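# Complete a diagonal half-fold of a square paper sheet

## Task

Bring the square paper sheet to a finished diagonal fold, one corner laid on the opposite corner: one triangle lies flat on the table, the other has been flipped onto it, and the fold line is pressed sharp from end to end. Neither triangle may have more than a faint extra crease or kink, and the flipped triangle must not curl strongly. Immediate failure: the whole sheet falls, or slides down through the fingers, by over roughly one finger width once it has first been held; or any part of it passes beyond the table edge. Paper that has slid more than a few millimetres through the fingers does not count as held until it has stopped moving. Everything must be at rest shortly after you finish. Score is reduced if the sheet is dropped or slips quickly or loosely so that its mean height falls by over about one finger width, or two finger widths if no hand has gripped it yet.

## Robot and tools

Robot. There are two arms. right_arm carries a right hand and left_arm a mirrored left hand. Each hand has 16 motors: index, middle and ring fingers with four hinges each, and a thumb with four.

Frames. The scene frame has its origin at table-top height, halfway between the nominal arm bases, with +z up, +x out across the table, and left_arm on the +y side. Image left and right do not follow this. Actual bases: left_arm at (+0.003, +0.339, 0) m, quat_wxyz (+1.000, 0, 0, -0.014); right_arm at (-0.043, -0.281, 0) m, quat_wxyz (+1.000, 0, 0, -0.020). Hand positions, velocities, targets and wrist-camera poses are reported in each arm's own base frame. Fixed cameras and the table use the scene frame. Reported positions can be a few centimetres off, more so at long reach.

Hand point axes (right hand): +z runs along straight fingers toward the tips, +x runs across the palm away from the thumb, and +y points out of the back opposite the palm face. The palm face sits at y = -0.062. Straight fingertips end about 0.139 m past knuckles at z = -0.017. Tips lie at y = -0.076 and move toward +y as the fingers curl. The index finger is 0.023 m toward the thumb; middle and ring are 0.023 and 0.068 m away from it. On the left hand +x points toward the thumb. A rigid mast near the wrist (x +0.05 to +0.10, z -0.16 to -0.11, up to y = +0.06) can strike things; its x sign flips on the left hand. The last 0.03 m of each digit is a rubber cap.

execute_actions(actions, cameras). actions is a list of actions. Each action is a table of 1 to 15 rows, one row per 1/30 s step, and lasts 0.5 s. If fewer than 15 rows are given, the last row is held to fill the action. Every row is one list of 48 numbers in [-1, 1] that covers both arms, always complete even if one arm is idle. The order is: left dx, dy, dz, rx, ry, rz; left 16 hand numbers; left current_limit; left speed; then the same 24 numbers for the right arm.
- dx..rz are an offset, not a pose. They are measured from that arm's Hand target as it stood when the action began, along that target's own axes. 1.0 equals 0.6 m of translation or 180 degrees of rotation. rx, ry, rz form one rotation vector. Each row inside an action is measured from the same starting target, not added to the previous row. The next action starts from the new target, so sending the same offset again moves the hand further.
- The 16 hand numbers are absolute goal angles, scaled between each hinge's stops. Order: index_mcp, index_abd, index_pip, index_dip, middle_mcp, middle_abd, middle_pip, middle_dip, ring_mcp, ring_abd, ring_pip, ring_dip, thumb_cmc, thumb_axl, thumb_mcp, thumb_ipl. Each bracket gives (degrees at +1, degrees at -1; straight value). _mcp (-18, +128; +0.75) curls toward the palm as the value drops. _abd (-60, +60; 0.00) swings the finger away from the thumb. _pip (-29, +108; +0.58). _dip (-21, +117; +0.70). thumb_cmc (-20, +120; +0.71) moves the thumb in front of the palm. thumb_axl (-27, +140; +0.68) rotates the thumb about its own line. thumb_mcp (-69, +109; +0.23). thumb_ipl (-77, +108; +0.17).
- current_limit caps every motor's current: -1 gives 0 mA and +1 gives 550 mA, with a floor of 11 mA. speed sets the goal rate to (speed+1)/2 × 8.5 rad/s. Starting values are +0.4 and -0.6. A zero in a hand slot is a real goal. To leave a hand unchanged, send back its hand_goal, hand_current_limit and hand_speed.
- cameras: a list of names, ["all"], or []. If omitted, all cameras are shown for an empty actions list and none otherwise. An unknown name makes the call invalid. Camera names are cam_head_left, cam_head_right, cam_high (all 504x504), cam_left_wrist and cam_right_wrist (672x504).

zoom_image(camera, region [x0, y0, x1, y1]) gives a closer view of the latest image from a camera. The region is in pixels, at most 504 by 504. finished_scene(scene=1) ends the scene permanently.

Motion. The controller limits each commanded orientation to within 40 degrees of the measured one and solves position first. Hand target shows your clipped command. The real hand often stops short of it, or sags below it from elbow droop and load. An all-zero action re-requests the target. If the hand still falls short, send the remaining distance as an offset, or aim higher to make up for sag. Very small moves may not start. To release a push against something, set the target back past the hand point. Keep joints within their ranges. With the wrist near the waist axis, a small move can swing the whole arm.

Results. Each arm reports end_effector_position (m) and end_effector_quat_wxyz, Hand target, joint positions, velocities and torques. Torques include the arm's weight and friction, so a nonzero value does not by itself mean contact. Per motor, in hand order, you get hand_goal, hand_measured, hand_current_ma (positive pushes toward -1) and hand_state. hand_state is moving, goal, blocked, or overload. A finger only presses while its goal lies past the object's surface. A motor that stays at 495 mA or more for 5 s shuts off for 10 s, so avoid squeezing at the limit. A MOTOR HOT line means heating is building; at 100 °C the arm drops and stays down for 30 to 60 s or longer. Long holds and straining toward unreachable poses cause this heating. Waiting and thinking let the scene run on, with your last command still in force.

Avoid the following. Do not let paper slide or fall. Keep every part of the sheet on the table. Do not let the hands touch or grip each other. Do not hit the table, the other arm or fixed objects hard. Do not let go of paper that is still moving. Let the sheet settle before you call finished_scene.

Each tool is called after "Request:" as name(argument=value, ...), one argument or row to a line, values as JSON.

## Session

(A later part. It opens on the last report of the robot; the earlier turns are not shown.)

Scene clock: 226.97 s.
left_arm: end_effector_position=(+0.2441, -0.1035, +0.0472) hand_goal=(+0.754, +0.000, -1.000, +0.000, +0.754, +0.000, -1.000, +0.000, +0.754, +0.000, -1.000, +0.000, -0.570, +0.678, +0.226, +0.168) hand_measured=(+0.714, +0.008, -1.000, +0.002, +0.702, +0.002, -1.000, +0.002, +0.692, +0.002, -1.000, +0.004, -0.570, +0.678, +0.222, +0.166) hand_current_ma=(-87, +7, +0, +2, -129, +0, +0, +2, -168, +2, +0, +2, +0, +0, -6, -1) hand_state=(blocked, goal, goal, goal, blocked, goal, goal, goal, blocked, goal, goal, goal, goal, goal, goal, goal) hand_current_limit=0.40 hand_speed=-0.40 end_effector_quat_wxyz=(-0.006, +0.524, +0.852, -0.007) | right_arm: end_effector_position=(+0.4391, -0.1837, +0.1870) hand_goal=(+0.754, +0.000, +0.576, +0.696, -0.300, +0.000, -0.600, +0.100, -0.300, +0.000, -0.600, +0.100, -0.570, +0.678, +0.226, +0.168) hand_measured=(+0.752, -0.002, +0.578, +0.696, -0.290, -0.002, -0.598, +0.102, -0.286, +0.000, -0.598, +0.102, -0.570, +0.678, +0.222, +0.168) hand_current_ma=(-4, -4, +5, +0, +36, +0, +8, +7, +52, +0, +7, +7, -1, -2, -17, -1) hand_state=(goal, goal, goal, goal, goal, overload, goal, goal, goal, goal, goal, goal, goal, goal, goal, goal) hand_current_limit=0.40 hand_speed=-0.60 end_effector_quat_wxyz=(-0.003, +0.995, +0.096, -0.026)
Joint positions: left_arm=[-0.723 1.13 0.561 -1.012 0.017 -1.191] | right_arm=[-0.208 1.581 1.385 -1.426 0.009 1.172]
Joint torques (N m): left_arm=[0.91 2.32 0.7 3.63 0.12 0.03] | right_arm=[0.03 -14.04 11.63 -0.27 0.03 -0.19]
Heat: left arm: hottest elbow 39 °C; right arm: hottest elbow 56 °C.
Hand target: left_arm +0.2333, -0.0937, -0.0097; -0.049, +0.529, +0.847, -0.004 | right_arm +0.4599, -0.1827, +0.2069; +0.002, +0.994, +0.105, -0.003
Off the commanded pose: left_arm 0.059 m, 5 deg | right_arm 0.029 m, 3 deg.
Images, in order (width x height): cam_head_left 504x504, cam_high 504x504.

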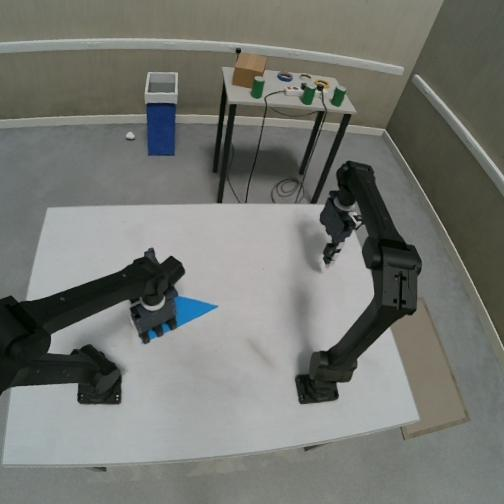

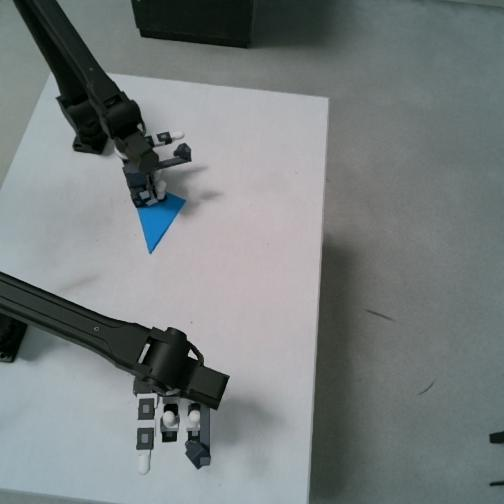

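Request:
execute_actions(
  actions=[
    [[-0.0274,0.012,-0.13,-0.012,-0.026,0,0.754,0,-1,0,0.754,0,-1,0,0.754,0,-1,0,-0.571,0.678,0.226,0.168,0.4,-0.4,0,0,0,0,0,0,0.754,0,0.576,0.696,-0.3,0,-0.6,0.1,-0.3,0,-0.6,0.1,-0.571,0.678,0.226,0.168,0.4,-0.6]],
    [[0,0.012,0,0,0,0,0.754,0,-1,0,0.754,0,-1,0,0.754,0,-1,0,-0.571,0.678,0.226,0.168,0.4,-0.4,0,0,0,0,0,0,0.754,0,0.576,0.696,-0.3,0,-0.6,0.1,-0.3,0,-0.6,0.1,-0.571,0.678,0.226,0.168,0.4,-0.6]],
  ],
  cameras=["cam_head_left","cam_high"],
)

Request:
zoom_image(
  camera="cam_head_left",
  region=[130, 280, 210, 360],
)

Request:
zoom_image(
  camera="cam_high",
  region=[120, 180, 200, 260],
)

Scene clock: 228.77 s.
left_arm: end_effector_position=(+0.2495, -0.1000, +0.0579) hand_goal=(+0.754, +0.000, -1.000, +0.000, +0.754, +0.000, -1.000, +0.000, +0.754, +0.000, -1.000, +0.000, -0.570, +0.678, +0.226, +0.168) hand_measured=(+0.752, +0.004, -1.000, +0.002, +0.752, +0.000, -1.000, +0.002, +0.746, -0.004, -1.000, +0.004, -0.570, +0.678, +0.222, +0.166) hand_current_ma=(-1, +2, +0, +2, -1, +0, +0, +2, -10, -2, +0, +2, +0, +0, -6, -1) hand_state=(goal, goal, goal, goal, goal, goal, goal, goal, goal, goal, goal, goal, goal, goal, goal, goal) hand_current_limit=0.40 hand_speed=-0.40 end_effector_quat_wxyz=(-0.009, +0.528, +0.849, -0.009) | right_arm: end_effector_position=(+0.4391, -0.1837, +0.1870) hand_goal=(+0.754, +0.000, +0.576, +0.696, -0.300, +0.000, -0.600, +0.100, -0.300, +0.000, -0.600, +0.100, -0.570, +0.678, +0.226, +0.168) hand_measured=(+0.752, -0.002, +0.578, +0.696, -0.290, -0.002, -0.598, +0.102, -0.286, +0.000, -0.598, +0.102, -0.570, +0.678, +0.222, +0.168) hand_current_ma=(-4, -4, +5, +0, +36, +0, +8, +7, +52, +0, +7, +7, -1, -2, -17, -1) hand_state=(goal, goal, goal, goal, goal, overload, goal, goal, goal, goal, goal, goal, goal, goal, goal, goal) hand_current_limit=0.40 hand_speed=-0.60 end_effector_quat_wxyz=(-0.003, +0.995, +0.096, -0.026)
Joint positions: left_arm=[-0.695 1.116 0.586 -1.056 0.02 -1.154] | right_arm=[-0.208 1.581 1.385 -1.426 0.009 1.172]
Joint torques (N m): left_arm=[1.67 -4.25 9.07 -0.14 -0.22 0.08] | right_arm=[0.03 -14.04 11.59 -0.29 0.03 -0.19]
Heat: left arm: hottest elbow 39 °C; right arm: hottest elbow 56 °C.
Hand target: left_arm +0.2603, -0.1057, +0.0661; -0.004, +0.529, +0.849, -0.010 | right_arm +0.4599, -0.1827, +0.2069; +0.002, +0.994, +0.105, -0.003
Off the commanded pose: left_arm 0.015 m, 1 deg | right_arm 0.029 m, 3 deg.
Images, in order (width x height): cam_head_left 504x504, cam_high 504x504.

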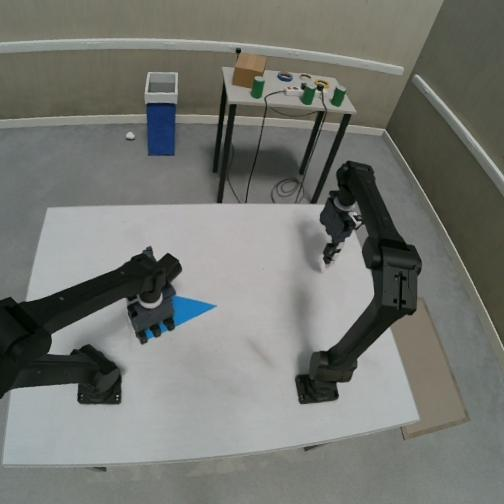

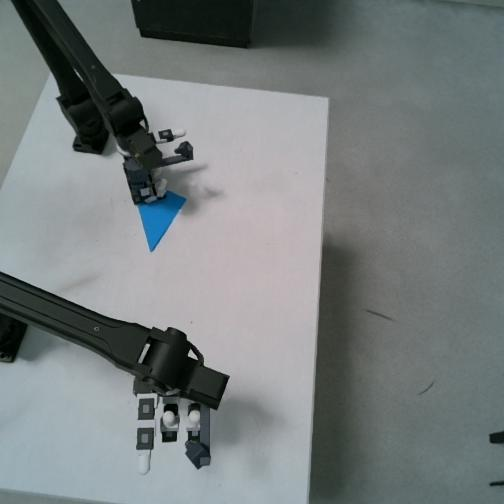

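Scaled by 6.300 from the camera's 504x504 image, which has a finer 720x720 frame.

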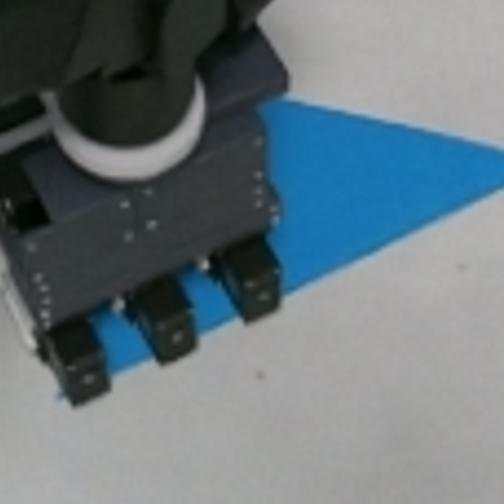

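Scaled by 6.300 from the camera's 504x504 image, which has a finer 720x720 frame.

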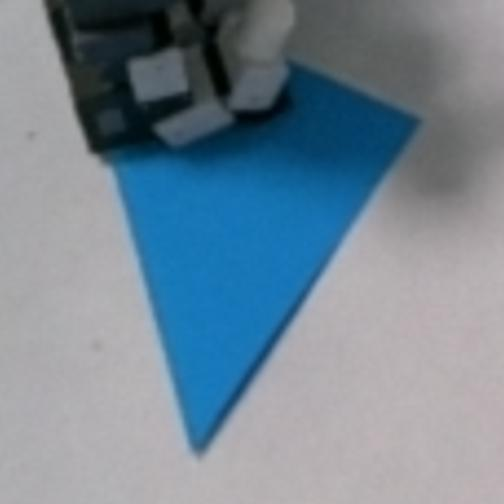

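Request:
execute_actions(
  actions=[
    [[0,0.004,-0.08,0,0,0,0.754,0,-1,0,0.754,0,-1,0,0.754,0,-1,0,-0.571,0.678,0.226,0.168,0.4,-0.4,0,0,0,0,0,0,0.754,0,0.576,0.696,-0.3,0,-0.6,0.1,-0.3,0,-0.6,0.1,-0.571,0.678,0.226,0.168,0.4,-0.6]],
    [[0.0092,-0.004,0.03,0,0,0,0.754,0,-1,0,0.754,0,-1,0,0.754,0,-1,0,-0.571,0.678,0.226,0.168,0.4,-0.4,0,0,0,0,0,0,0.754,0,0.576,0.696,-0.3,0,-0.6,0.1,-0.3,0,-0.6,0.1,-0.571,0.678,0.226,0.168,0.4,-0.6]],
  ],
  cameras=["cam_head_left","cam_high"],
)

Request:
zoom_image(
  camera="cam_head_left",
  region=[130, 280, 210, 360],
)

Request:
zoom_image(
  camera="cam_high",
  region=[120, 180, 200, 260],
)

Scene clock: 230.37 s.
left_arm: end_effector_position=(+0.2555, -0.0999, +0.0983) hand_goal=(+0.754, +0.000, -1.000, +0.000, +0.754, +0.000, -1.000, +0.000, +0.754, +0.000, -1.000, +0.000, -0.570, +0.678, +0.226, +0.168) hand_measured=(+0.754, +0.004, -1.000, +0.002, +0.754, +0.000, -1.000, +0.002, +0.752, -0.004, -1.000, +0.004, -0.570, +0.678, +0.220, +0.166) hand_current_ma=(+0, +2, +0, +2, +0, +0, +0, +2, -1, -2, +0, +2, +0, +0, -6, -1) hand_state=(goal, goal, goal, goal, goal, goal, goal, goal, goal, goal, goal, goal, goal, goal, goal, goal) hand_current_limit=0.40 hand_speed=-0.40 end_effector_quat_wxyz=(-0.006, +0.527, +0.850, -0.009) | right_arm: end_effector_position=(+0.4391, -0.1837, +0.1870) hand_goal=(+0.754, +0.000, +0.576, +0.696, -0.300, +0.000, -0.600, +0.100, -0.300, +0.000, -0.600, +0.100, -0.570, +0.678, +0.226, +0.168) hand_measured=(+0.752, -0.002, +0.578, +0.696, -0.290, -0.002, -0.598, +0.102, -0.286, +0.000, -0.598, +0.102, -0.570, +0.678, +0.222, +0.168) hand_current_ma=(-4, -4, +5, +0, +36, +0, +8, +7, +52, +0, +7, +7, -1, -2, -17, -1) hand_state=(goal, goal, goal, goal, goal, overload, goal, goal, goal, goal, goal, goal, goal, goal, goal, goal) hand_current_limit=0.40 hand_speed=-0.60 end_effector_quat_wxyz=(-0.003, +0.995, +0.096, -0.026)
Joint positions: left_arm=[-0.68 1.061 0.667 -1.186 0.019 -1.141] | right_arm=[-0.208 1.581 1.385 -1.426 0.009 1.172]
Joint torques (N m): left_arm=[1.32 -4.25 6.82 0.73 -0.14 0.04] | right_arm=[-0.09 -14.1 11.63 -0.29 0.03 -0.19]
Heat: left arm: hottest elbow 39 °C; right arm: hottest elbow 56 °C.
Hand target: left_arm +0.2584, -0.1003, +0.0960; -0.004, +0.529, +0.849, -0.010 | right_arm +0.4599, -0.1827, +0.2069; +0.002, +0.994, +0.105, -0.003
Off the commanded pose: left_arm 0.004 m, 0 deg | right_arm 0.029 m, 3 deg.
Images, in order (width x height): cam_head_left 504x504, cam_high 504x504.

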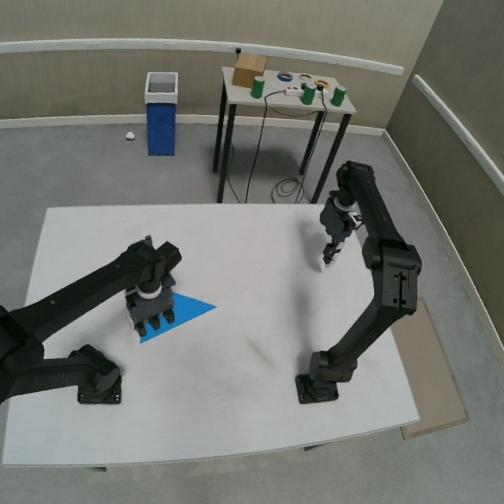

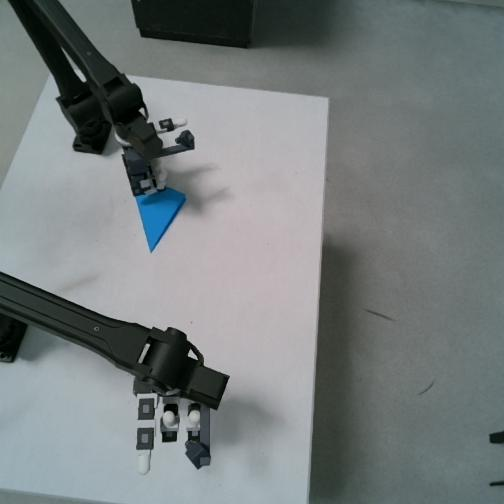

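Scaled by 6.300 from the camera's 504x504 image, which has a finer 720x720 frame.

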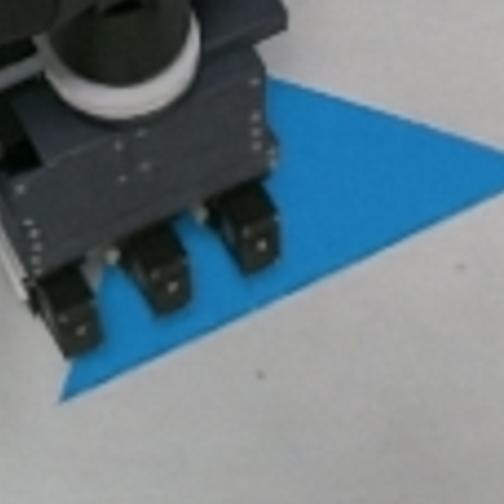

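Scaled by 6.300 from the camera's 504x504 image, which has a finer 720x720 frame.

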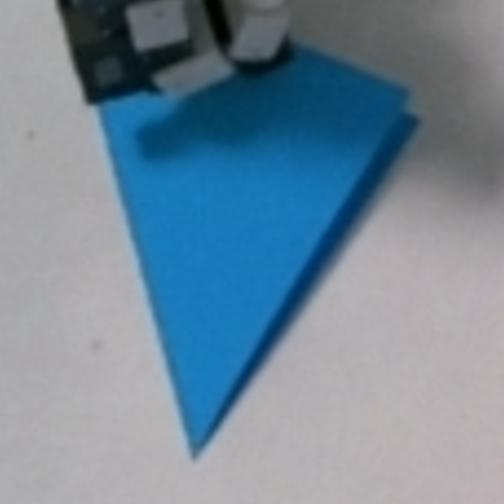

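Request:
execute_actions(
  actions=[
    [[0,0,0.06,0,0,0,0.754,0,-1,0,0.754,0,-1,0,0.754,0,-1,0,-0.571,0.678,0.226,0.168,0.4,-0.4,0,0,0,0,0,0,0.754,0,0.576,0.696,-0.3,0,-0.6,0.1,-0.3,0,-0.6,0.1,-0.571,0.678,0.226,0.168,0.4,-0.6]],
    [[0.016,-0.007,0.06,0.006,0.013,0,0.754,0,-1,0,0.754,0,-1,0,0.754,0,-1,0,-0.571,0.678,0.226,0.168,0.4,-0.4,0,0,0,0,0,0,0.754,0,0.576,0.696,-0.3,0,-0.6,0.1,-0.3,0,-0.6,0.1,-0.571,0.678,0.226,0.168,0.4,-0.6]],
    [[0.016,-0.007,0.06,0.006,0.013,0,0.754,0,-1,0,0.754,0,-1,0,0.754,0,-1,0,-0.571,0.678,0.226,0.168,0.4,-0.4,0,0,0,0,0,0,0.754,0,0.576,0.696,-0.3,0,-0.6,0.1,-0.3,0,-0.6,0.1,-0.571,0.678,0.226,0.168,0.4,-0.6]],
  ],
  cameras=["cam_head_left","cam_high"],
)

Request:
zoom_image(
  camera="cam_head_left",
  region=[130, 280, 210, 360],
)

Request:
zoom_image(
  camera="cam_high",
  region=[120, 180, 200, 260],
)

Scene clock: 232.57 s.
left_arm: end_effector_position=(+0.2502, -0.0993, +0.0473) hand_goal=(+0.754, +0.000, -1.000, +0.000, +0.754, +0.000, -1.000, +0.000, +0.754, +0.000, -1.000, +0.000, -0.570, +0.678, +0.226, +0.168) hand_measured=(+0.720, +0.006, -1.000, +0.002, +0.708, +0.000, -1.000, +0.002, +0.698, +0.002, -1.000, +0.004, -0.570, +0.678, +0.222, +0.166) hand_current_ma=(-72, +4, +0, +2, -106, +0, +0, +2, -141, +1, +0, +2, +0, +0, -6, -1) hand_state=(blocked, goal, goal, goal, blocked, goal, goal, goal, blocked, goal, goal, goal, goal, goal, goal, goal) hand_current_limit=0.40 hand_speed=-0.40 end_effector_quat_wxyz=(-0.006, +0.524, +0.852, -0.010) | right_arm: end_effector_position=(+0.4391, -0.1837, +0.1870) hand_goal=(+0.754, +0.000, +0.576, +0.696, -0.300, +0.000, -0.600, +0.100, -0.300, +0.000, -0.600, +0.100, -0.570, +0.678, +0.226, +0.168) hand_measured=(+0.752, -0.002, +0.578, +0.696, -0.290, -0.002, -0.598, +0.102, -0.286, +0.000, -0.598, +0.102, -0.570, +0.678, +0.222, +0.168) hand_current_ma=(-4, -4, +5, +0, +36, +0, +8, +7, +52, +0, +7, +7, -1, -2, -17, -1) hand_state=(goal, goal, goal, goal, goal, overload, goal, goal, goal, goal, goal, goal, goal, goal, goal, goal) hand_current_limit=0.40 hand_speed=-0.60 end_effector_quat_wxyz=(-0.003, +0.995, +0.096, -0.026)
Joint positions: left_arm=[-0.691 1.135 0.566 -1.012 0.021 -1.158] | right_arm=[-0.208 1.581 1.385 -1.426 0.009 1.172]
Joint torques (N m): left_arm=[1.2 2.61 0.28 3.96 -0.14 0.08] | right_arm=[0.03 -14.15 11.62 -0.31 0.03 -0.19]
Heat: left arm: hottest elbow 39 °C; right arm: hottest elbow 57 °C.
Hand target: left_arm +0.2394, -0.0872, -0.0112; -0.049, +0.529, +0.847, -0.004 | right_arm +0.4599, -0.1827, +0.2069; +0.002, +0.994, +0.105, -0.003
Off the commanded pose: left_arm 0.061 m, 5 deg | right_arm 0.029 m, 3 deg.
Images, in order (width x height): cam_head_left 504x504, cam_high 504x504.

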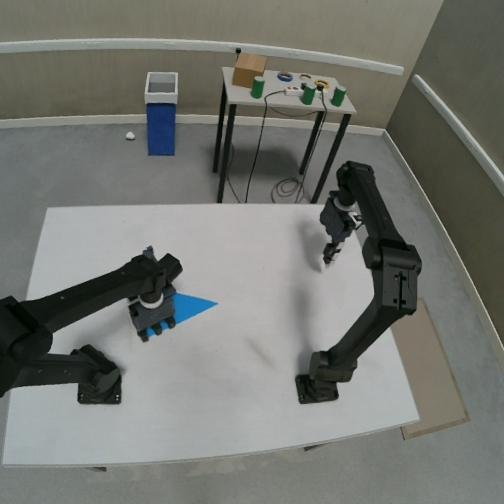

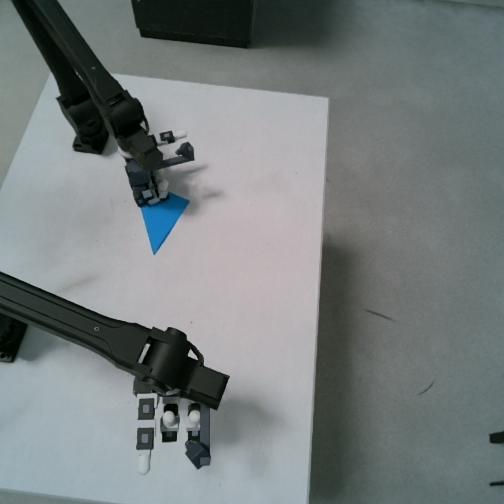

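Scaled by 6.300 from the camera's 504x504 image, which has a finer 720x720 frame.

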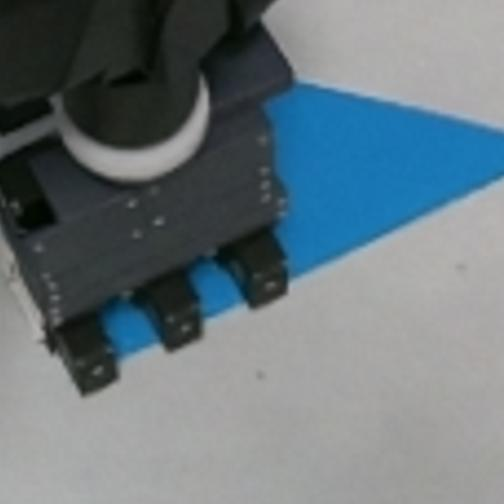

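Scaled by 6.300 from the camera's 504x504 image, which has a finer 720x720 frame.

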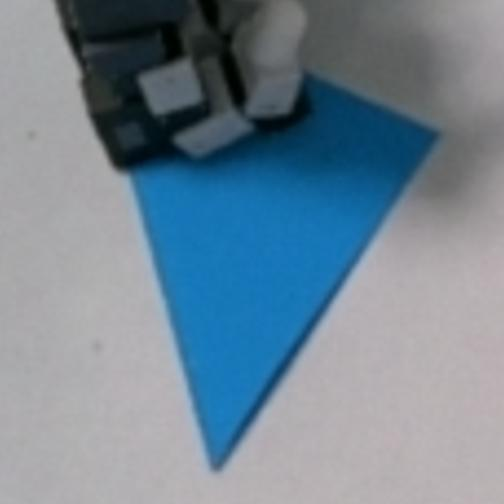

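Request:
execute_actions(
  actions=[
    [[-0.016,0.007,-0.06,-0.006,-0.013,0,0.754,0,-1,0,0.754,0,-1,0,0.754,0,-1,0,-0.571,0.678,0.226,0.168,0.4,-0.4,0,0,0,0,0,0,0.754,0,0.576,0.696,-0.3,0,-0.6,0.1,-0.3,0,-0.6,0.1,-0.571,0.678,0.226,0.168,0.4,-0.6]],
    [[-0.016,0.007,-0.06,-0.006,-0.013,0,0.754,0,-1,0,0.754,0,-1,0,0.754,0,-1,0,-0.571,0.678,0.226,0.168,0.4,-0.4,0,0,0,0,0,0,0.754,0,0.576,0.696,-0.3,0,-0.6,0.1,-0.3,0,-0.6,0.1,-0.571,0.678,0.226,0.168,0.4,-0.6]],
  ],
  cameras=["cam_head_left","cam_high"],
)

Request:
zoom_image(
  camera="cam_head_left",
  region=[130, 280, 210, 360],
)

Request:
execute_actions(
  actions=[
    [[0,0.0,-0.05,0,0,0,0.754,0,-1,0,0.754,0,-1,0,0.754,0,-1,0,-0.571,0.678,0.226,0.168,0.4,-0.4,0,0,0,0,0,0,0.754,0,0.576,0.696,-0.3,0,-0.6,0.1,-0.3,0,-0.6,0.1,-0.571,0.678,0.226,0.168,0.4,-0.6]],
  ],
  cameras=["cam_head_left","cam_high"],
)

Request:
zoom_image(
  camera="cam_head_left",
  region=[130, 280, 210, 360],
)

Request:
zoom_image(
  camera="cam_high",
  region=[120, 180, 200, 260],
)

Scene clock: 234.13 s.
left_arm: end_effector_position=(+0.2556, -0.1020, +0.0556) hand_goal=(+0.754, +0.000, -1.000, +0.000, +0.754, +0.000, -1.000, +0.000, +0.754, +0.000, -1.000, +0.000, -0.570, +0.678, +0.226, +0.168) hand_measured=(+0.750, +0.002, -1.000, +0.002, +0.736, -0.002, -1.000, +0.002, +0.722, +0.000, -1.000, +0.004, -0.570, +0.678, +0.222, +0.166) hand_current_ma=(-4, +1, +0, +2, -30, +0, +0, +2, -62, +0, +0, +2, +0, +0, -6, -1) hand_state=(goal, goal, goal, goal, goal, goal, goal, goal, blocked, goal, goal, goal, goal, goal, goal, goal) hand_current_limit=0.40 hand_speed=-0.40 end_effector_quat_wxyz=(+0.000, +0.527, +0.850, -0.010) | right_arm: end_effector_position=(+0.4391, -0.1837, +0.1870) hand_goal=(+0.754, +0.000, +0.576, +0.696, -0.300, +0.000, -0.600, +0.100, -0.300, +0.000, -0.600, +0.100, -0.570, +0.678, +0.226, +0.168) hand_measured=(+0.752, -0.002, +0.578, +0.696, -0.290, -0.002, -0.598, +0.102, -0.286, +0.000, -0.598, +0.102, -0.570, +0.678, +0.222, +0.168) hand_current_ma=(-4, -4, +5, +0, +36, +0, +8, +7, +52, +0, +7, +7, -1, -2, -17, -1) hand_state=(goal, goal, goal, goal, goal, overload, goal, goal, goal, goal, goal, goal, goal, goal, goal, goal) hand_current_limit=0.40 hand_speed=-0.60 end_effector_quat_wxyz=(-0.003, +0.995, +0.096, -0.026)
Joint positions: left_arm=[-0.686 1.126 0.585 -1.027 0.019 -1.146] | right_arm=[-0.208 1.581 1.385 -1.426 0.009 1.172]
Joint torques (N m): left_arm=[1.32 -4.37 8.01 -0.32 -0.11 0.1] | right_arm=[-0.03 -14.15 11.6 -0.25 0.03 -0.19]
Heat: left arm: hottest elbow 39 °C; right arm: hottest elbow 57 °C.
Hand target: left_arm +0.2603, -0.1029, +0.0590; -0.004, +0.529, +0.849, -0.010 | right_arm +0.4599, -0.1827, +0.2069; +0.002, +0.994, +0.105, -0.003
Off the commanded pose: left_arm 0.006 m, 1 deg | right_arm 0.029 m, 3 deg.
Images, in order (width x height): cam_head_left 504x504, cam_high 504x504.

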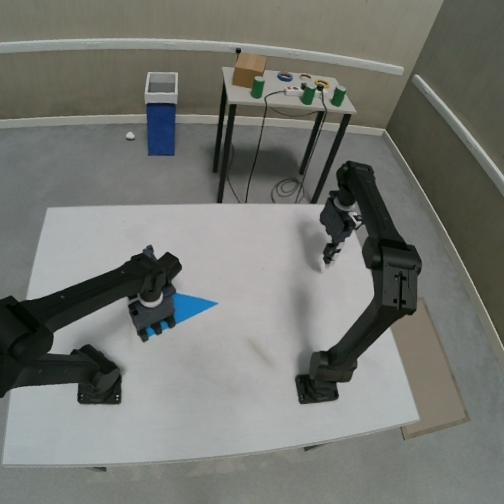

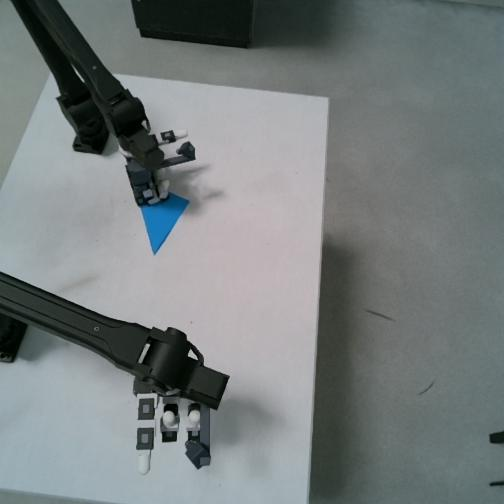

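Scaled by 6.300 from the camera's 504x504 image, which has a finer 720x720 frame.

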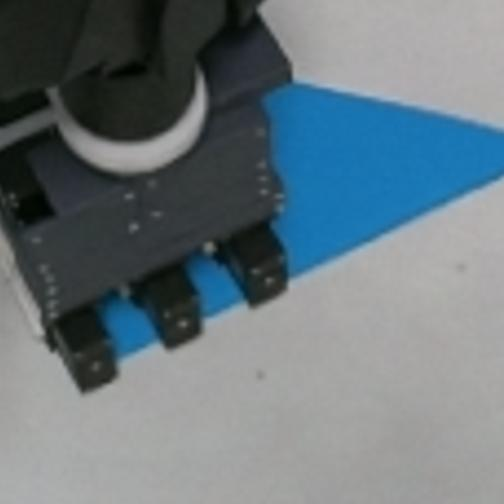

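Scene clock: 234.83 s.
left_arm: end_effector_position=(+0.2479, -0.0947, +0.0747) hand_goal=(+0.754, +0.000, -1.000, +0.000, +0.754, +0.000, -1.000, +0.000, +0.754, +0.000, -1.000, +0.000, -0.570, +0.678, +0.226, +0.168) hand_measured=(+0.752, +0.002, -1.000, +0.002, +0.752, -0.002, -1.000, +0.002, +0.752, +0.000, -1.000, +0.004, -0.570, +0.678, +0.222, +0.166) hand_current_ma=(-1, +1, +0, +2, -1, +0, +0, +2, -1, +0, +0, +2, +0, +0, -6, -1) hand_state=(goal, goal, goal, goal, goal, goal, goal, goal, goal, goal, goal, goal, goal, goal, goal, goal) hand_current_limit=0.40 hand_speed=-0.40 end_effector_quat_wxyz=(-0.020, +0.527, +0.849, -0.007) | right_arm: end_effector_position=(+0.4391, -0.1837, +0.1870) hand_goal=(+0.754, +0.000, +0.576, +0.696, -0.300, +0.000, -0.600, +0.100, -0.300, +0.000, -0.600, +0.100, -0.570, +0.678, +0.226, +0.168) hand_measured=(+0.752, -0.002, +0.578, +0.696, -0.290, -0.002, -0.598, +0.102, -0.286, +0.000, -0.598, +0.102, -0.570, +0.678, +0.222, +0.168) hand_current_ma=(-4, -4, +5, +0, +36, +0, +8, +7, +52, +0, +7, +7, -1, -2, -17, -1) hand_state=(goal, goal, goal, goal, goal, overload, goal, goal, goal, goal, goal, goal, goal, goal, goal, goal) hand_current_limit=0.40 hand_speed=-0.60 end_effector_quat_wxyz=(-0.003, +0.995, +0.096, -0.026)
Joint positions: left_arm=[-0.683 1.089 0.618 -1.138 0.019 -1.142] | right_arm=[-0.208 1.581 1.385 -1.426 0.009 1.172]
Joint torques (N m): left_arm=[1.44 -4.78 9.68 -0.08 -0.14 0.06] | right_arm=[-0.03 -14.15 11.59 -0.27 0.03 -0.19]
Heat: left arm: hottest elbow 39 °C; right arm: hottest elbow 57 °C.
Hand target: left_arm +0.2608, -0.1024, +0.0890; -0.004, +0.529, +0.849, -0.010 | right_arm +0.4599, -0.1827, +0.2069; +0.002, +0.994, +0.105, -0.003
Off the commanded pose: left_arm 0.021 m, 2 deg | right_arm 0.029 m, 3 deg.
Images, in order (width x height): cam_head_left 504x504, cam_high 504x504.

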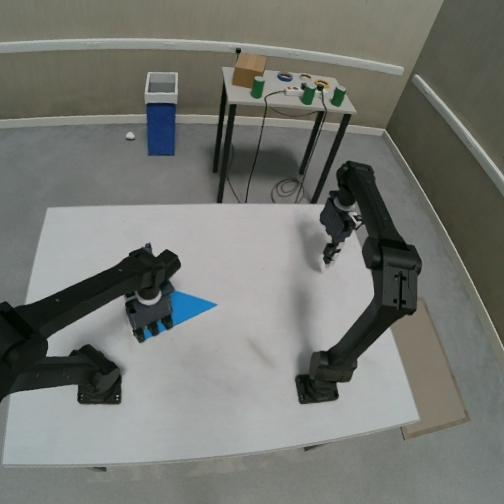

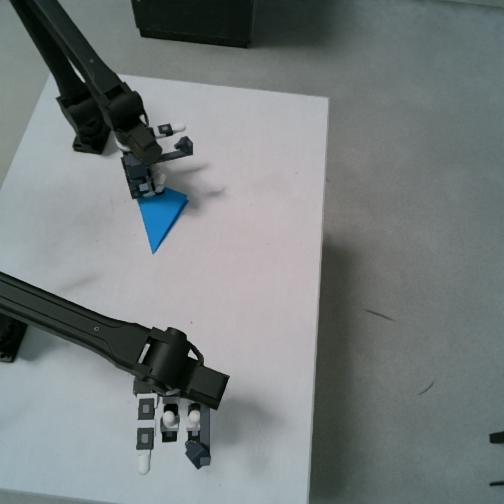

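Scaled by 6.300 from the camera's 504x504 image, which has a finer 720x720 frame.

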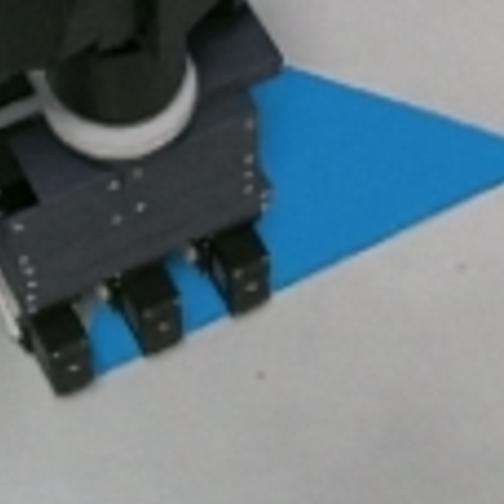

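Scaled by 6.300 from the camera's 504x504 image, which has a finer 720x720 frame.

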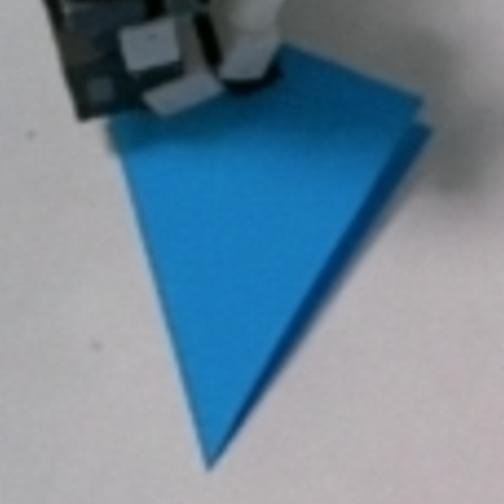

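Request:
execute_actions(
  actions=[
    [[-0.013,0.0138,0.01,0,0,0,0.754,0,-1,0,0.754,0,-1,0,0.754,0,-1,0,-0.571,0.678,0.226,0.168,0.4,-0.4,0,0,0,0,0,0,0.754,0,0.576,0.696,-0.3,0,-0.6,0.1,-0.3,0,-0.6,0.1,-0.571,0.678,0.226,0.168,0.4,-0.6]],
    [[0,0,0.04,0,0,0,0.754,0,-1,0,0.754,0,-1,0,0.754,0,-1,0,-0.571,0.678,0.226,0.168,0.4,-0.4,0,0,0,0,0,0,0.754,0,0.576,0.696,-0.3,0,-0.6,0.1,-0.3,0,-0.6,0.1,-0.571,0.678,0.226,0.168,0.4,-0.6]],
  ],
  cameras=["cam_head_left","cam_high"],
)

Request:
zoom_image(
  camera="cam_head_left",
  region=[130, 280, 210, 360],
)

Request:
execute_actions(
  actions=[
    [[0.016,-0.007,0.06,0.006,0.013,0,0.754,0,-1,0,0.754,0,-1,0,0.754,0,-1,0,-0.571,0.678,0.226,0.168,0.4,-0.4,0,0,0,0,0,0,0.754,0,0.576,0.696,-0.3,0,-0.6,0.1,-0.3,0,-0.6,0.1,-0.571,0.678,0.226,0.168,0.4,-0.6]],
    [[0.016,-0.007,0.06,0.006,0.013,0,0.754,0,-1,0,0.754,0,-1,0,0.754,0,-1,0,-0.571,0.678,0.226,0.168,0.4,-0.4,0,0,0,0,0,0,0.754,0,0.576,0.696,-0.3,0,-0.6,0.1,-0.3,0,-0.6,0.1,-0.571,0.678,0.226,0.168,0.4,-0.6]],
  ],
  cameras=["cam_head_left","cam_high"],
)

Request:
zoom_image(
  camera="cam_head_left",
  region=[130, 280, 210, 360],
)

Request:
zoom_image(
  camera="cam_high",
  region=[120, 180, 200, 260],
)

Scene clock: 236.67 s.
left_arm: end_effector_position=(+0.2671, -0.1054, +0.0591) hand_goal=(+0.754, +0.000, -1.000, +0.000, +0.754, +0.000, -1.000, +0.000, +0.754, +0.000, -1.000, +0.000, -0.570, +0.678, +0.226, +0.168) hand_measured=(+0.752, +0.002, -1.000, +0.002, +0.752, -0.002, -1.000, +0.002, +0.754, +0.000, -1.000, +0.004, -0.570, +0.678, +0.222, +0.166) hand_current_ma=(+0, +1, +0, +2, -1, +0, +0, +2, +0, +0, +0, +2, +0, +0, -6, -1) hand_state=(goal, goal, goal, goal, goal, goal, goal, goal, goal, goal, goal, goal, goal, goal, goal, goal) hand_current_limit=0.40 hand_speed=-0.40 end_effector_quat_wxyz=(-0.009, +0.527, +0.850, -0.009) | right_arm: end_effector_position=(+0.4391, -0.1837, +0.1870) hand_goal=(+0.754, +0.000, +0.576, +0.696, -0.300, +0.000, -0.600, +0.100, -0.300, +0.000, -0.600, +0.100, -0.570, +0.678, +0.226, +0.168) hand_measured=(+0.752, -0.002, +0.578, +0.696, -0.290, -0.002, -0.598, +0.102, -0.286, +0.000, -0.598, +0.102, -0.570, +0.678, +0.222, +0.168) hand_current_ma=(-4, -4, +5, +0, +36, +0, +8, +7, +52, +0, +7, +7, -1, -2, -17, -1) hand_state=(goal, goal, goal, goal, goal, overload, goal, goal, goal, goal, goal, goal, goal, goal, goal, goal) hand_current_limit=0.40 hand_speed=-0.60 end_effector_quat_wxyz=(-0.003, +0.995, +0.096, -0.026)
Joint positions: left_arm=[-0.668 1.168 0.626 -1.045 0.019 -1.128] | right_arm=[-0.208 1.581 1.385 -1.426 0.009 1.172]
Joint torques (N m): left_arm=[1.49 -5.36 6.49 0.73 -0.11 0.06] | right_arm=[0.03 -14.15 11.62 -0.27 0.03 -0.19]
Heat: left arm: hottest elbow 39 °C; right arm: hottest elbow 57 °C.
Hand target: left_arm +0.2712, -0.1062, +0.0589; -0.004, +0.529, +0.849, -0.010 | right_arm +0.4599, -0.1827, +0.2069; +0.002, +0.994, +0.105, -0.003
Off the commanded pose: left_arm 0.004 m, 1 deg | right_arm 0.029 m, 3 deg.
Images, in order (width x height): cam_head_left 504x504, cam_high 504x504.

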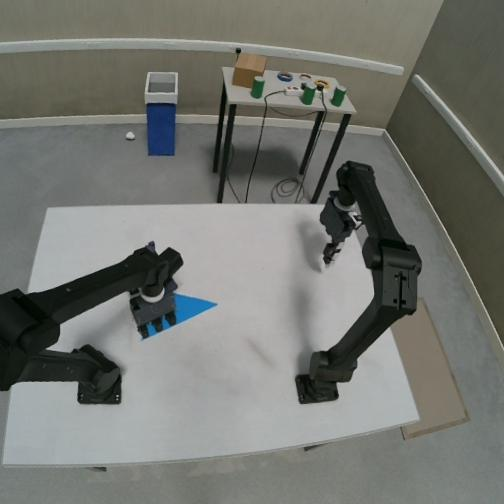

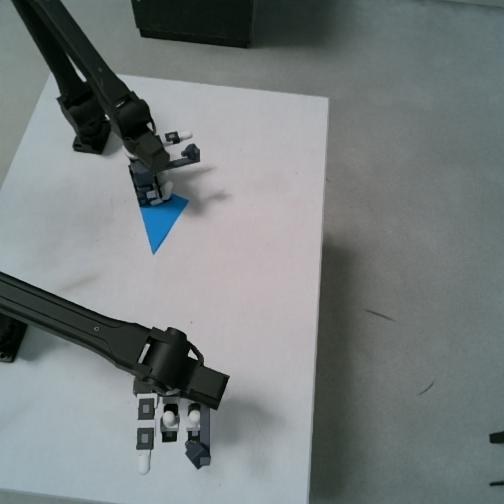

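Scaled by 6.300 from the camera's 504x504 image, which has a finer 720x720 frame.

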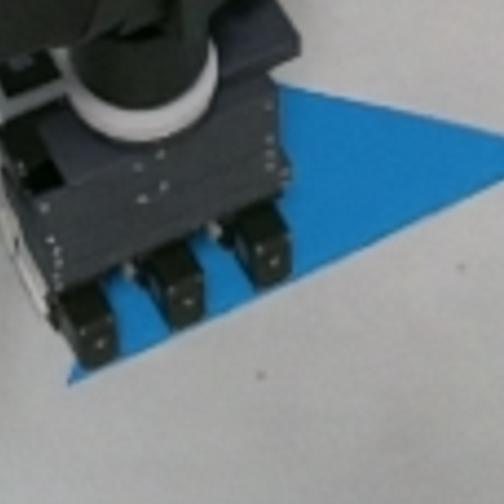

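Scene clock: 237.87 s.
left_arm: end_effector_position=(+0.2632, -0.1048, +0.0476) hand_goal=(+0.754, +0.000, -1.000, +0.000, +0.754, +0.000, -1.000, +0.000, +0.754, +0.000, -1.000, +0.000, -0.570, +0.678, +0.226, +0.168) hand_measured=(+0.722, +0.006, -1.000, +0.002, +0.712, +0.000, -1.000, +0.002, +0.702, +0.002, -1.000, +0.004, -0.570, +0.678, +0.222, +0.166) hand_current_ma=(-66, +4, +0, +2, -95, +0, +0, +2, -129, +1, +0, +2, +0, +0, -6, -1) hand_state=(blocked, goal, goal, goal, blocked, goal, goal, goal, blocked, goal, goal, goal, goal, goal, goal, goal) hand_current_limit=0.40 hand_speed=-0.40 end_effector_quat_wxyz=(-0.006, +0.524, +0.852, -0.009) | right_arm: end_effector_position=(+0.4391, -0.1837, +0.1870) hand_goal=(+0.754, +0.000, +0.576, +0.696, -0.300, +0.000, -0.600, +0.100, -0.300, +0.000, -0.600, +0.100, -0.570, +0.678, +0.226, +0.168) hand_measured=(+0.752, -0.002, +0.578, +0.696, -0.290, -0.002, -0.598, +0.102, -0.286, +0.000, -0.598, +0.102, -0.570, +0.678, +0.222, +0.168) hand_current_ma=(-4, -4, +5, +0, +36, +0, +8, +7, +52, +0, +7, +7, -1, -2, -17, -1) hand_state=(goal, goal, goal, goal, goal, overload, goal, goal, goal, goal, goal, goal, goal, goal, goal, goal) hand_current_limit=0.40 hand_speed=-0.60 end_effector_quat_wxyz=(-0.003, +0.995, +0.096, -0.026)
Joint positions: left_arm=[-0.675 1.177 0.597 -1 0.02 -1.143] | right_arm=[-0.208 1.581 1.385 -1.426 0.009 1.172]
Joint torques (N m): left_arm=[1.44 2.02 0.38 3.73 -0.18 0.1] | right_arm=[0.03 -14.04 11.63 -0.28 0.03 -0.19]
Heat: left arm: hottest elbow 39 °C; right arm: hottest elbow 57 °C.
Hand target: left_arm +0.2526, -0.0925, -0.0125; -0.049, +0.529, +0.847, -0.004 | right_arm +0.4599, -0.1827, +0.2069; +0.002, +0.994, +0.105, -0.003
Off the commanded pose: left_arm 0.062 m, 5 deg | right_arm 0.029 m, 3 deg.
Images, in order (width x height): cam_head_left 504x504, cam_high 504x504.

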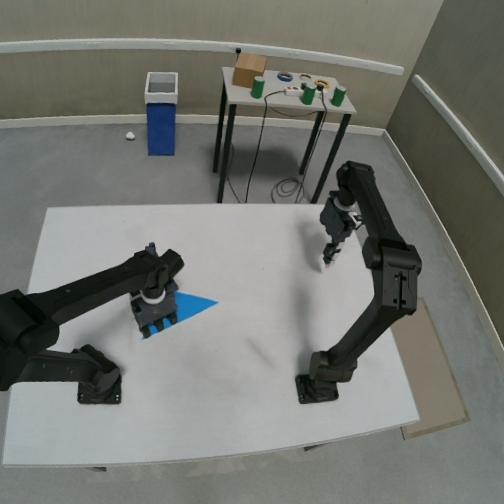

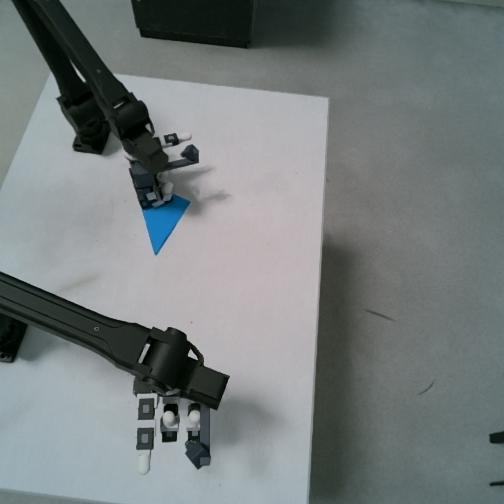

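Scaled by 6.300 from the camera's 504x504 image, which has a finer 720x720 frame.

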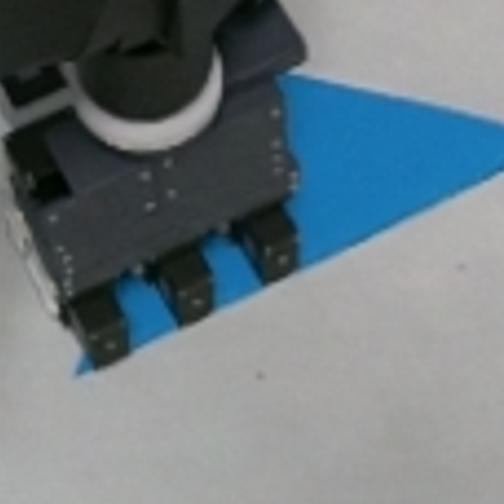

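Scaled by 6.300 from the camera's 504x504 image, which has a finer 720x720 frame.

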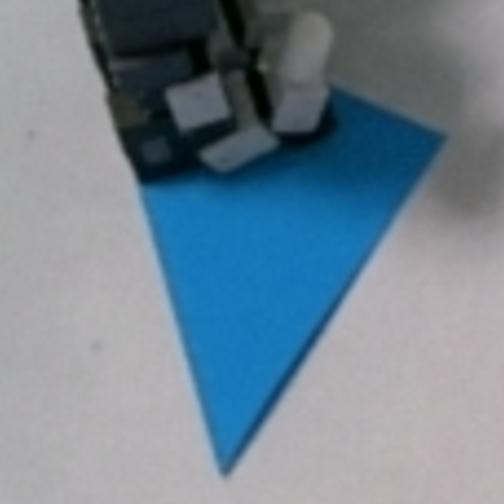

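Request:
execute_actions(
  actions=[
    [[-0.032,0.014,-0.12,-0.012,-0.026,0,0.754,0,-1,0,0.754,0,-1,0,0.754,0,-1,0,-0.571,0.678,0.226,0.168,0.4,-0.4,0,0,0,0,0,0,0.754,0,0.576,0.696,-0.3,0,-0.6,0.1,-0.3,0,-0.6,0.1,-0.571,0.678,0.226,0.168,0.4,-0.6]],
    [[-0.02,0,-0.06,0,0,0,0.754,0,-1,0,0.754,0,-1,0,0.754,0,-1,0,-0.571,0.678,0.226,0.168,0.4,-0.4,0,0,0,0,0,0,0.754,0,0.576,0.696,-0.3,0,-0.6,0.1,-0.3,0,-0.6,0.1,-0.571,0.678,0.226,0.168,0.4,-0.6]],
  ],
  cameras=["cam_head_left","cam_high"],
)

Request:
zoom_image(
  camera="cam_head_left",
  region=[130, 280, 210, 360],
)

Request:
zoom_image(
  camera="cam_high",
  region=[120, 180, 200, 260],
)

Scene clock: 239.33 s.
left_arm: end_effector_position=(+0.2719, -0.1103, +0.0798) hand_goal=(+0.754, +0.000, -1.000, +0.000, +0.754, +0.000, -1.000, +0.000, +0.754, +0.000, -1.000, +0.000, -0.570, +0.678, +0.226, +0.168) hand_measured=(+0.752, +0.002, -1.000, +0.002, +0.752, -0.002, -1.000, +0.002, +0.752, +0.000, -1.000, +0.004, -0.570, +0.678, +0.222, +0.166) hand_current_ma=(-1, +2, +0, +2, -1, -1, +0, +2, -1, +0, +0, +2, +0, +0, -6, -1) hand_state=(goal, goal, goal, goal, goal, goal, goal, goal, goal, goal, goal, goal, goal, goal, goal, goal) hand_current_limit=0.40 hand_speed=-0.40 end_effector_quat_wxyz=(-0.019, +0.527, +0.850, -0.008) | right_arm: end_effector_position=(+0.4391, -0.1837, +0.1870) hand_goal=(+0.754, +0.000, +0.576, +0.696, -0.300, +0.000, -0.600, +0.100, -0.300, +0.000, -0.600, +0.100, -0.570, +0.678, +0.226, +0.168) hand_measured=(+0.752, -0.002, +0.578, +0.696, -0.290, -0.002, -0.598, +0.102, -0.286, +0.000, -0.598, +0.102, -0.570, +0.678, +0.222, +0.168) hand_current_ma=(-4, -4, +5, +0, +36, +0, +8, +7, +52, +0, +7, +7, -1, -2, -17, -1) hand_state=(goal, goal, goal, goal, goal, overload, goal, goal, goal, goal, goal, goal, goal, goal, goal, goal) hand_current_limit=0.40 hand_speed=-0.60 end_effector_quat_wxyz=(-0.003, +0.995, +0.096, -0.026)
Joint positions: left_arm=[-0.671 1.168 0.689 -1.127 0.02 -1.131] | right_arm=[-0.208 1.581 1.385 -1.426 0.009 1.172]
Joint torques (N m): left_arm=[0.62 -6.07 9.21 -0.02 -0.15 -0.08] | right_arm=[0.03 -14.1 11.62 -0.28 0.03 -0.19]
Heat: left arm: hottest elbow 39 °C; right arm: hottest elbow 57 °C.
Hand target: left_arm +0.2806, -0.1195, +0.0931; -0.004, +0.529, +0.849, -0.010 | right_arm +0.4599, -0.1827, +0.2069; +0.002, +0.994, +0.105, -0.003
Off the commanded pose: left_arm 0.018 m, 2 deg | right_arm 0.029 m, 3 deg.
Images, in order (width x height): cam_head_left 504x504, cam_high 504x504.

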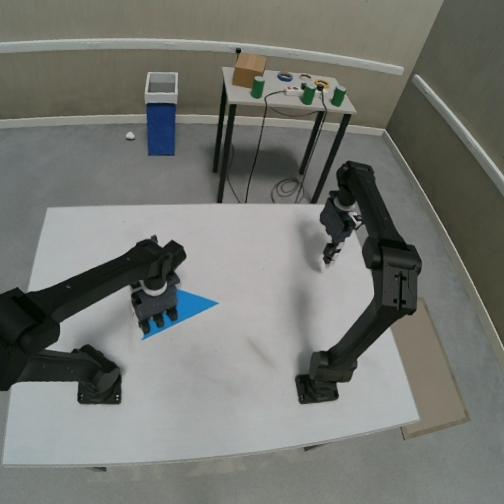

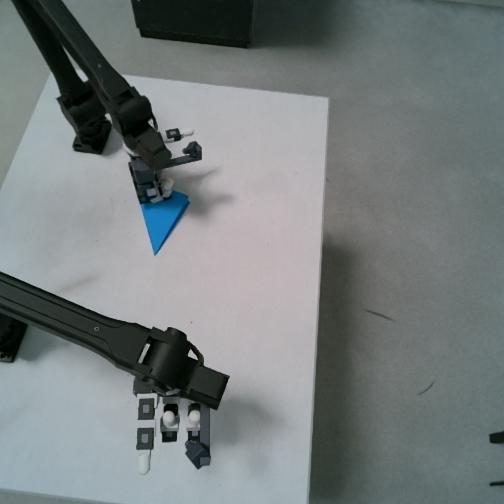

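Scaled by 6.300 from the camera's 504x504 image, which has a finer 720x720 frame.

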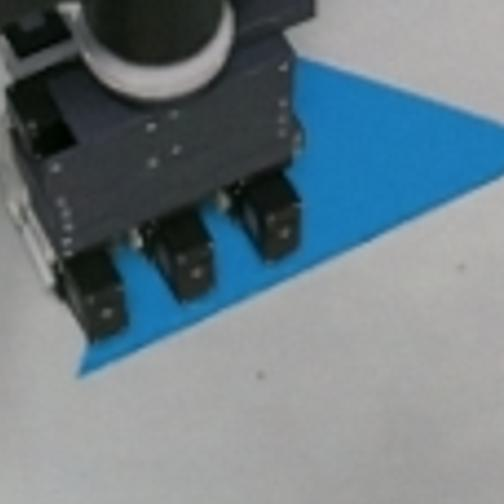

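Scaled by 6.300 from the camera's 504x504 image, which has a finer 720x720 frame.

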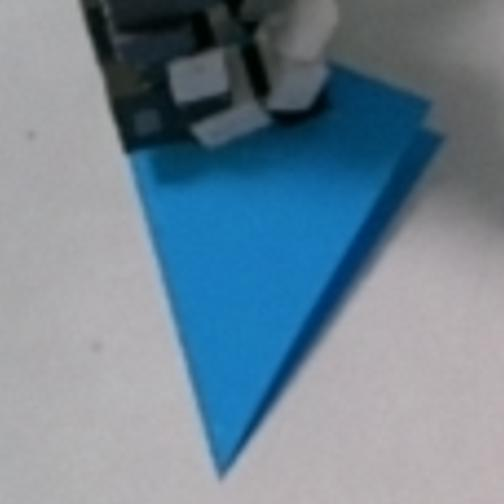

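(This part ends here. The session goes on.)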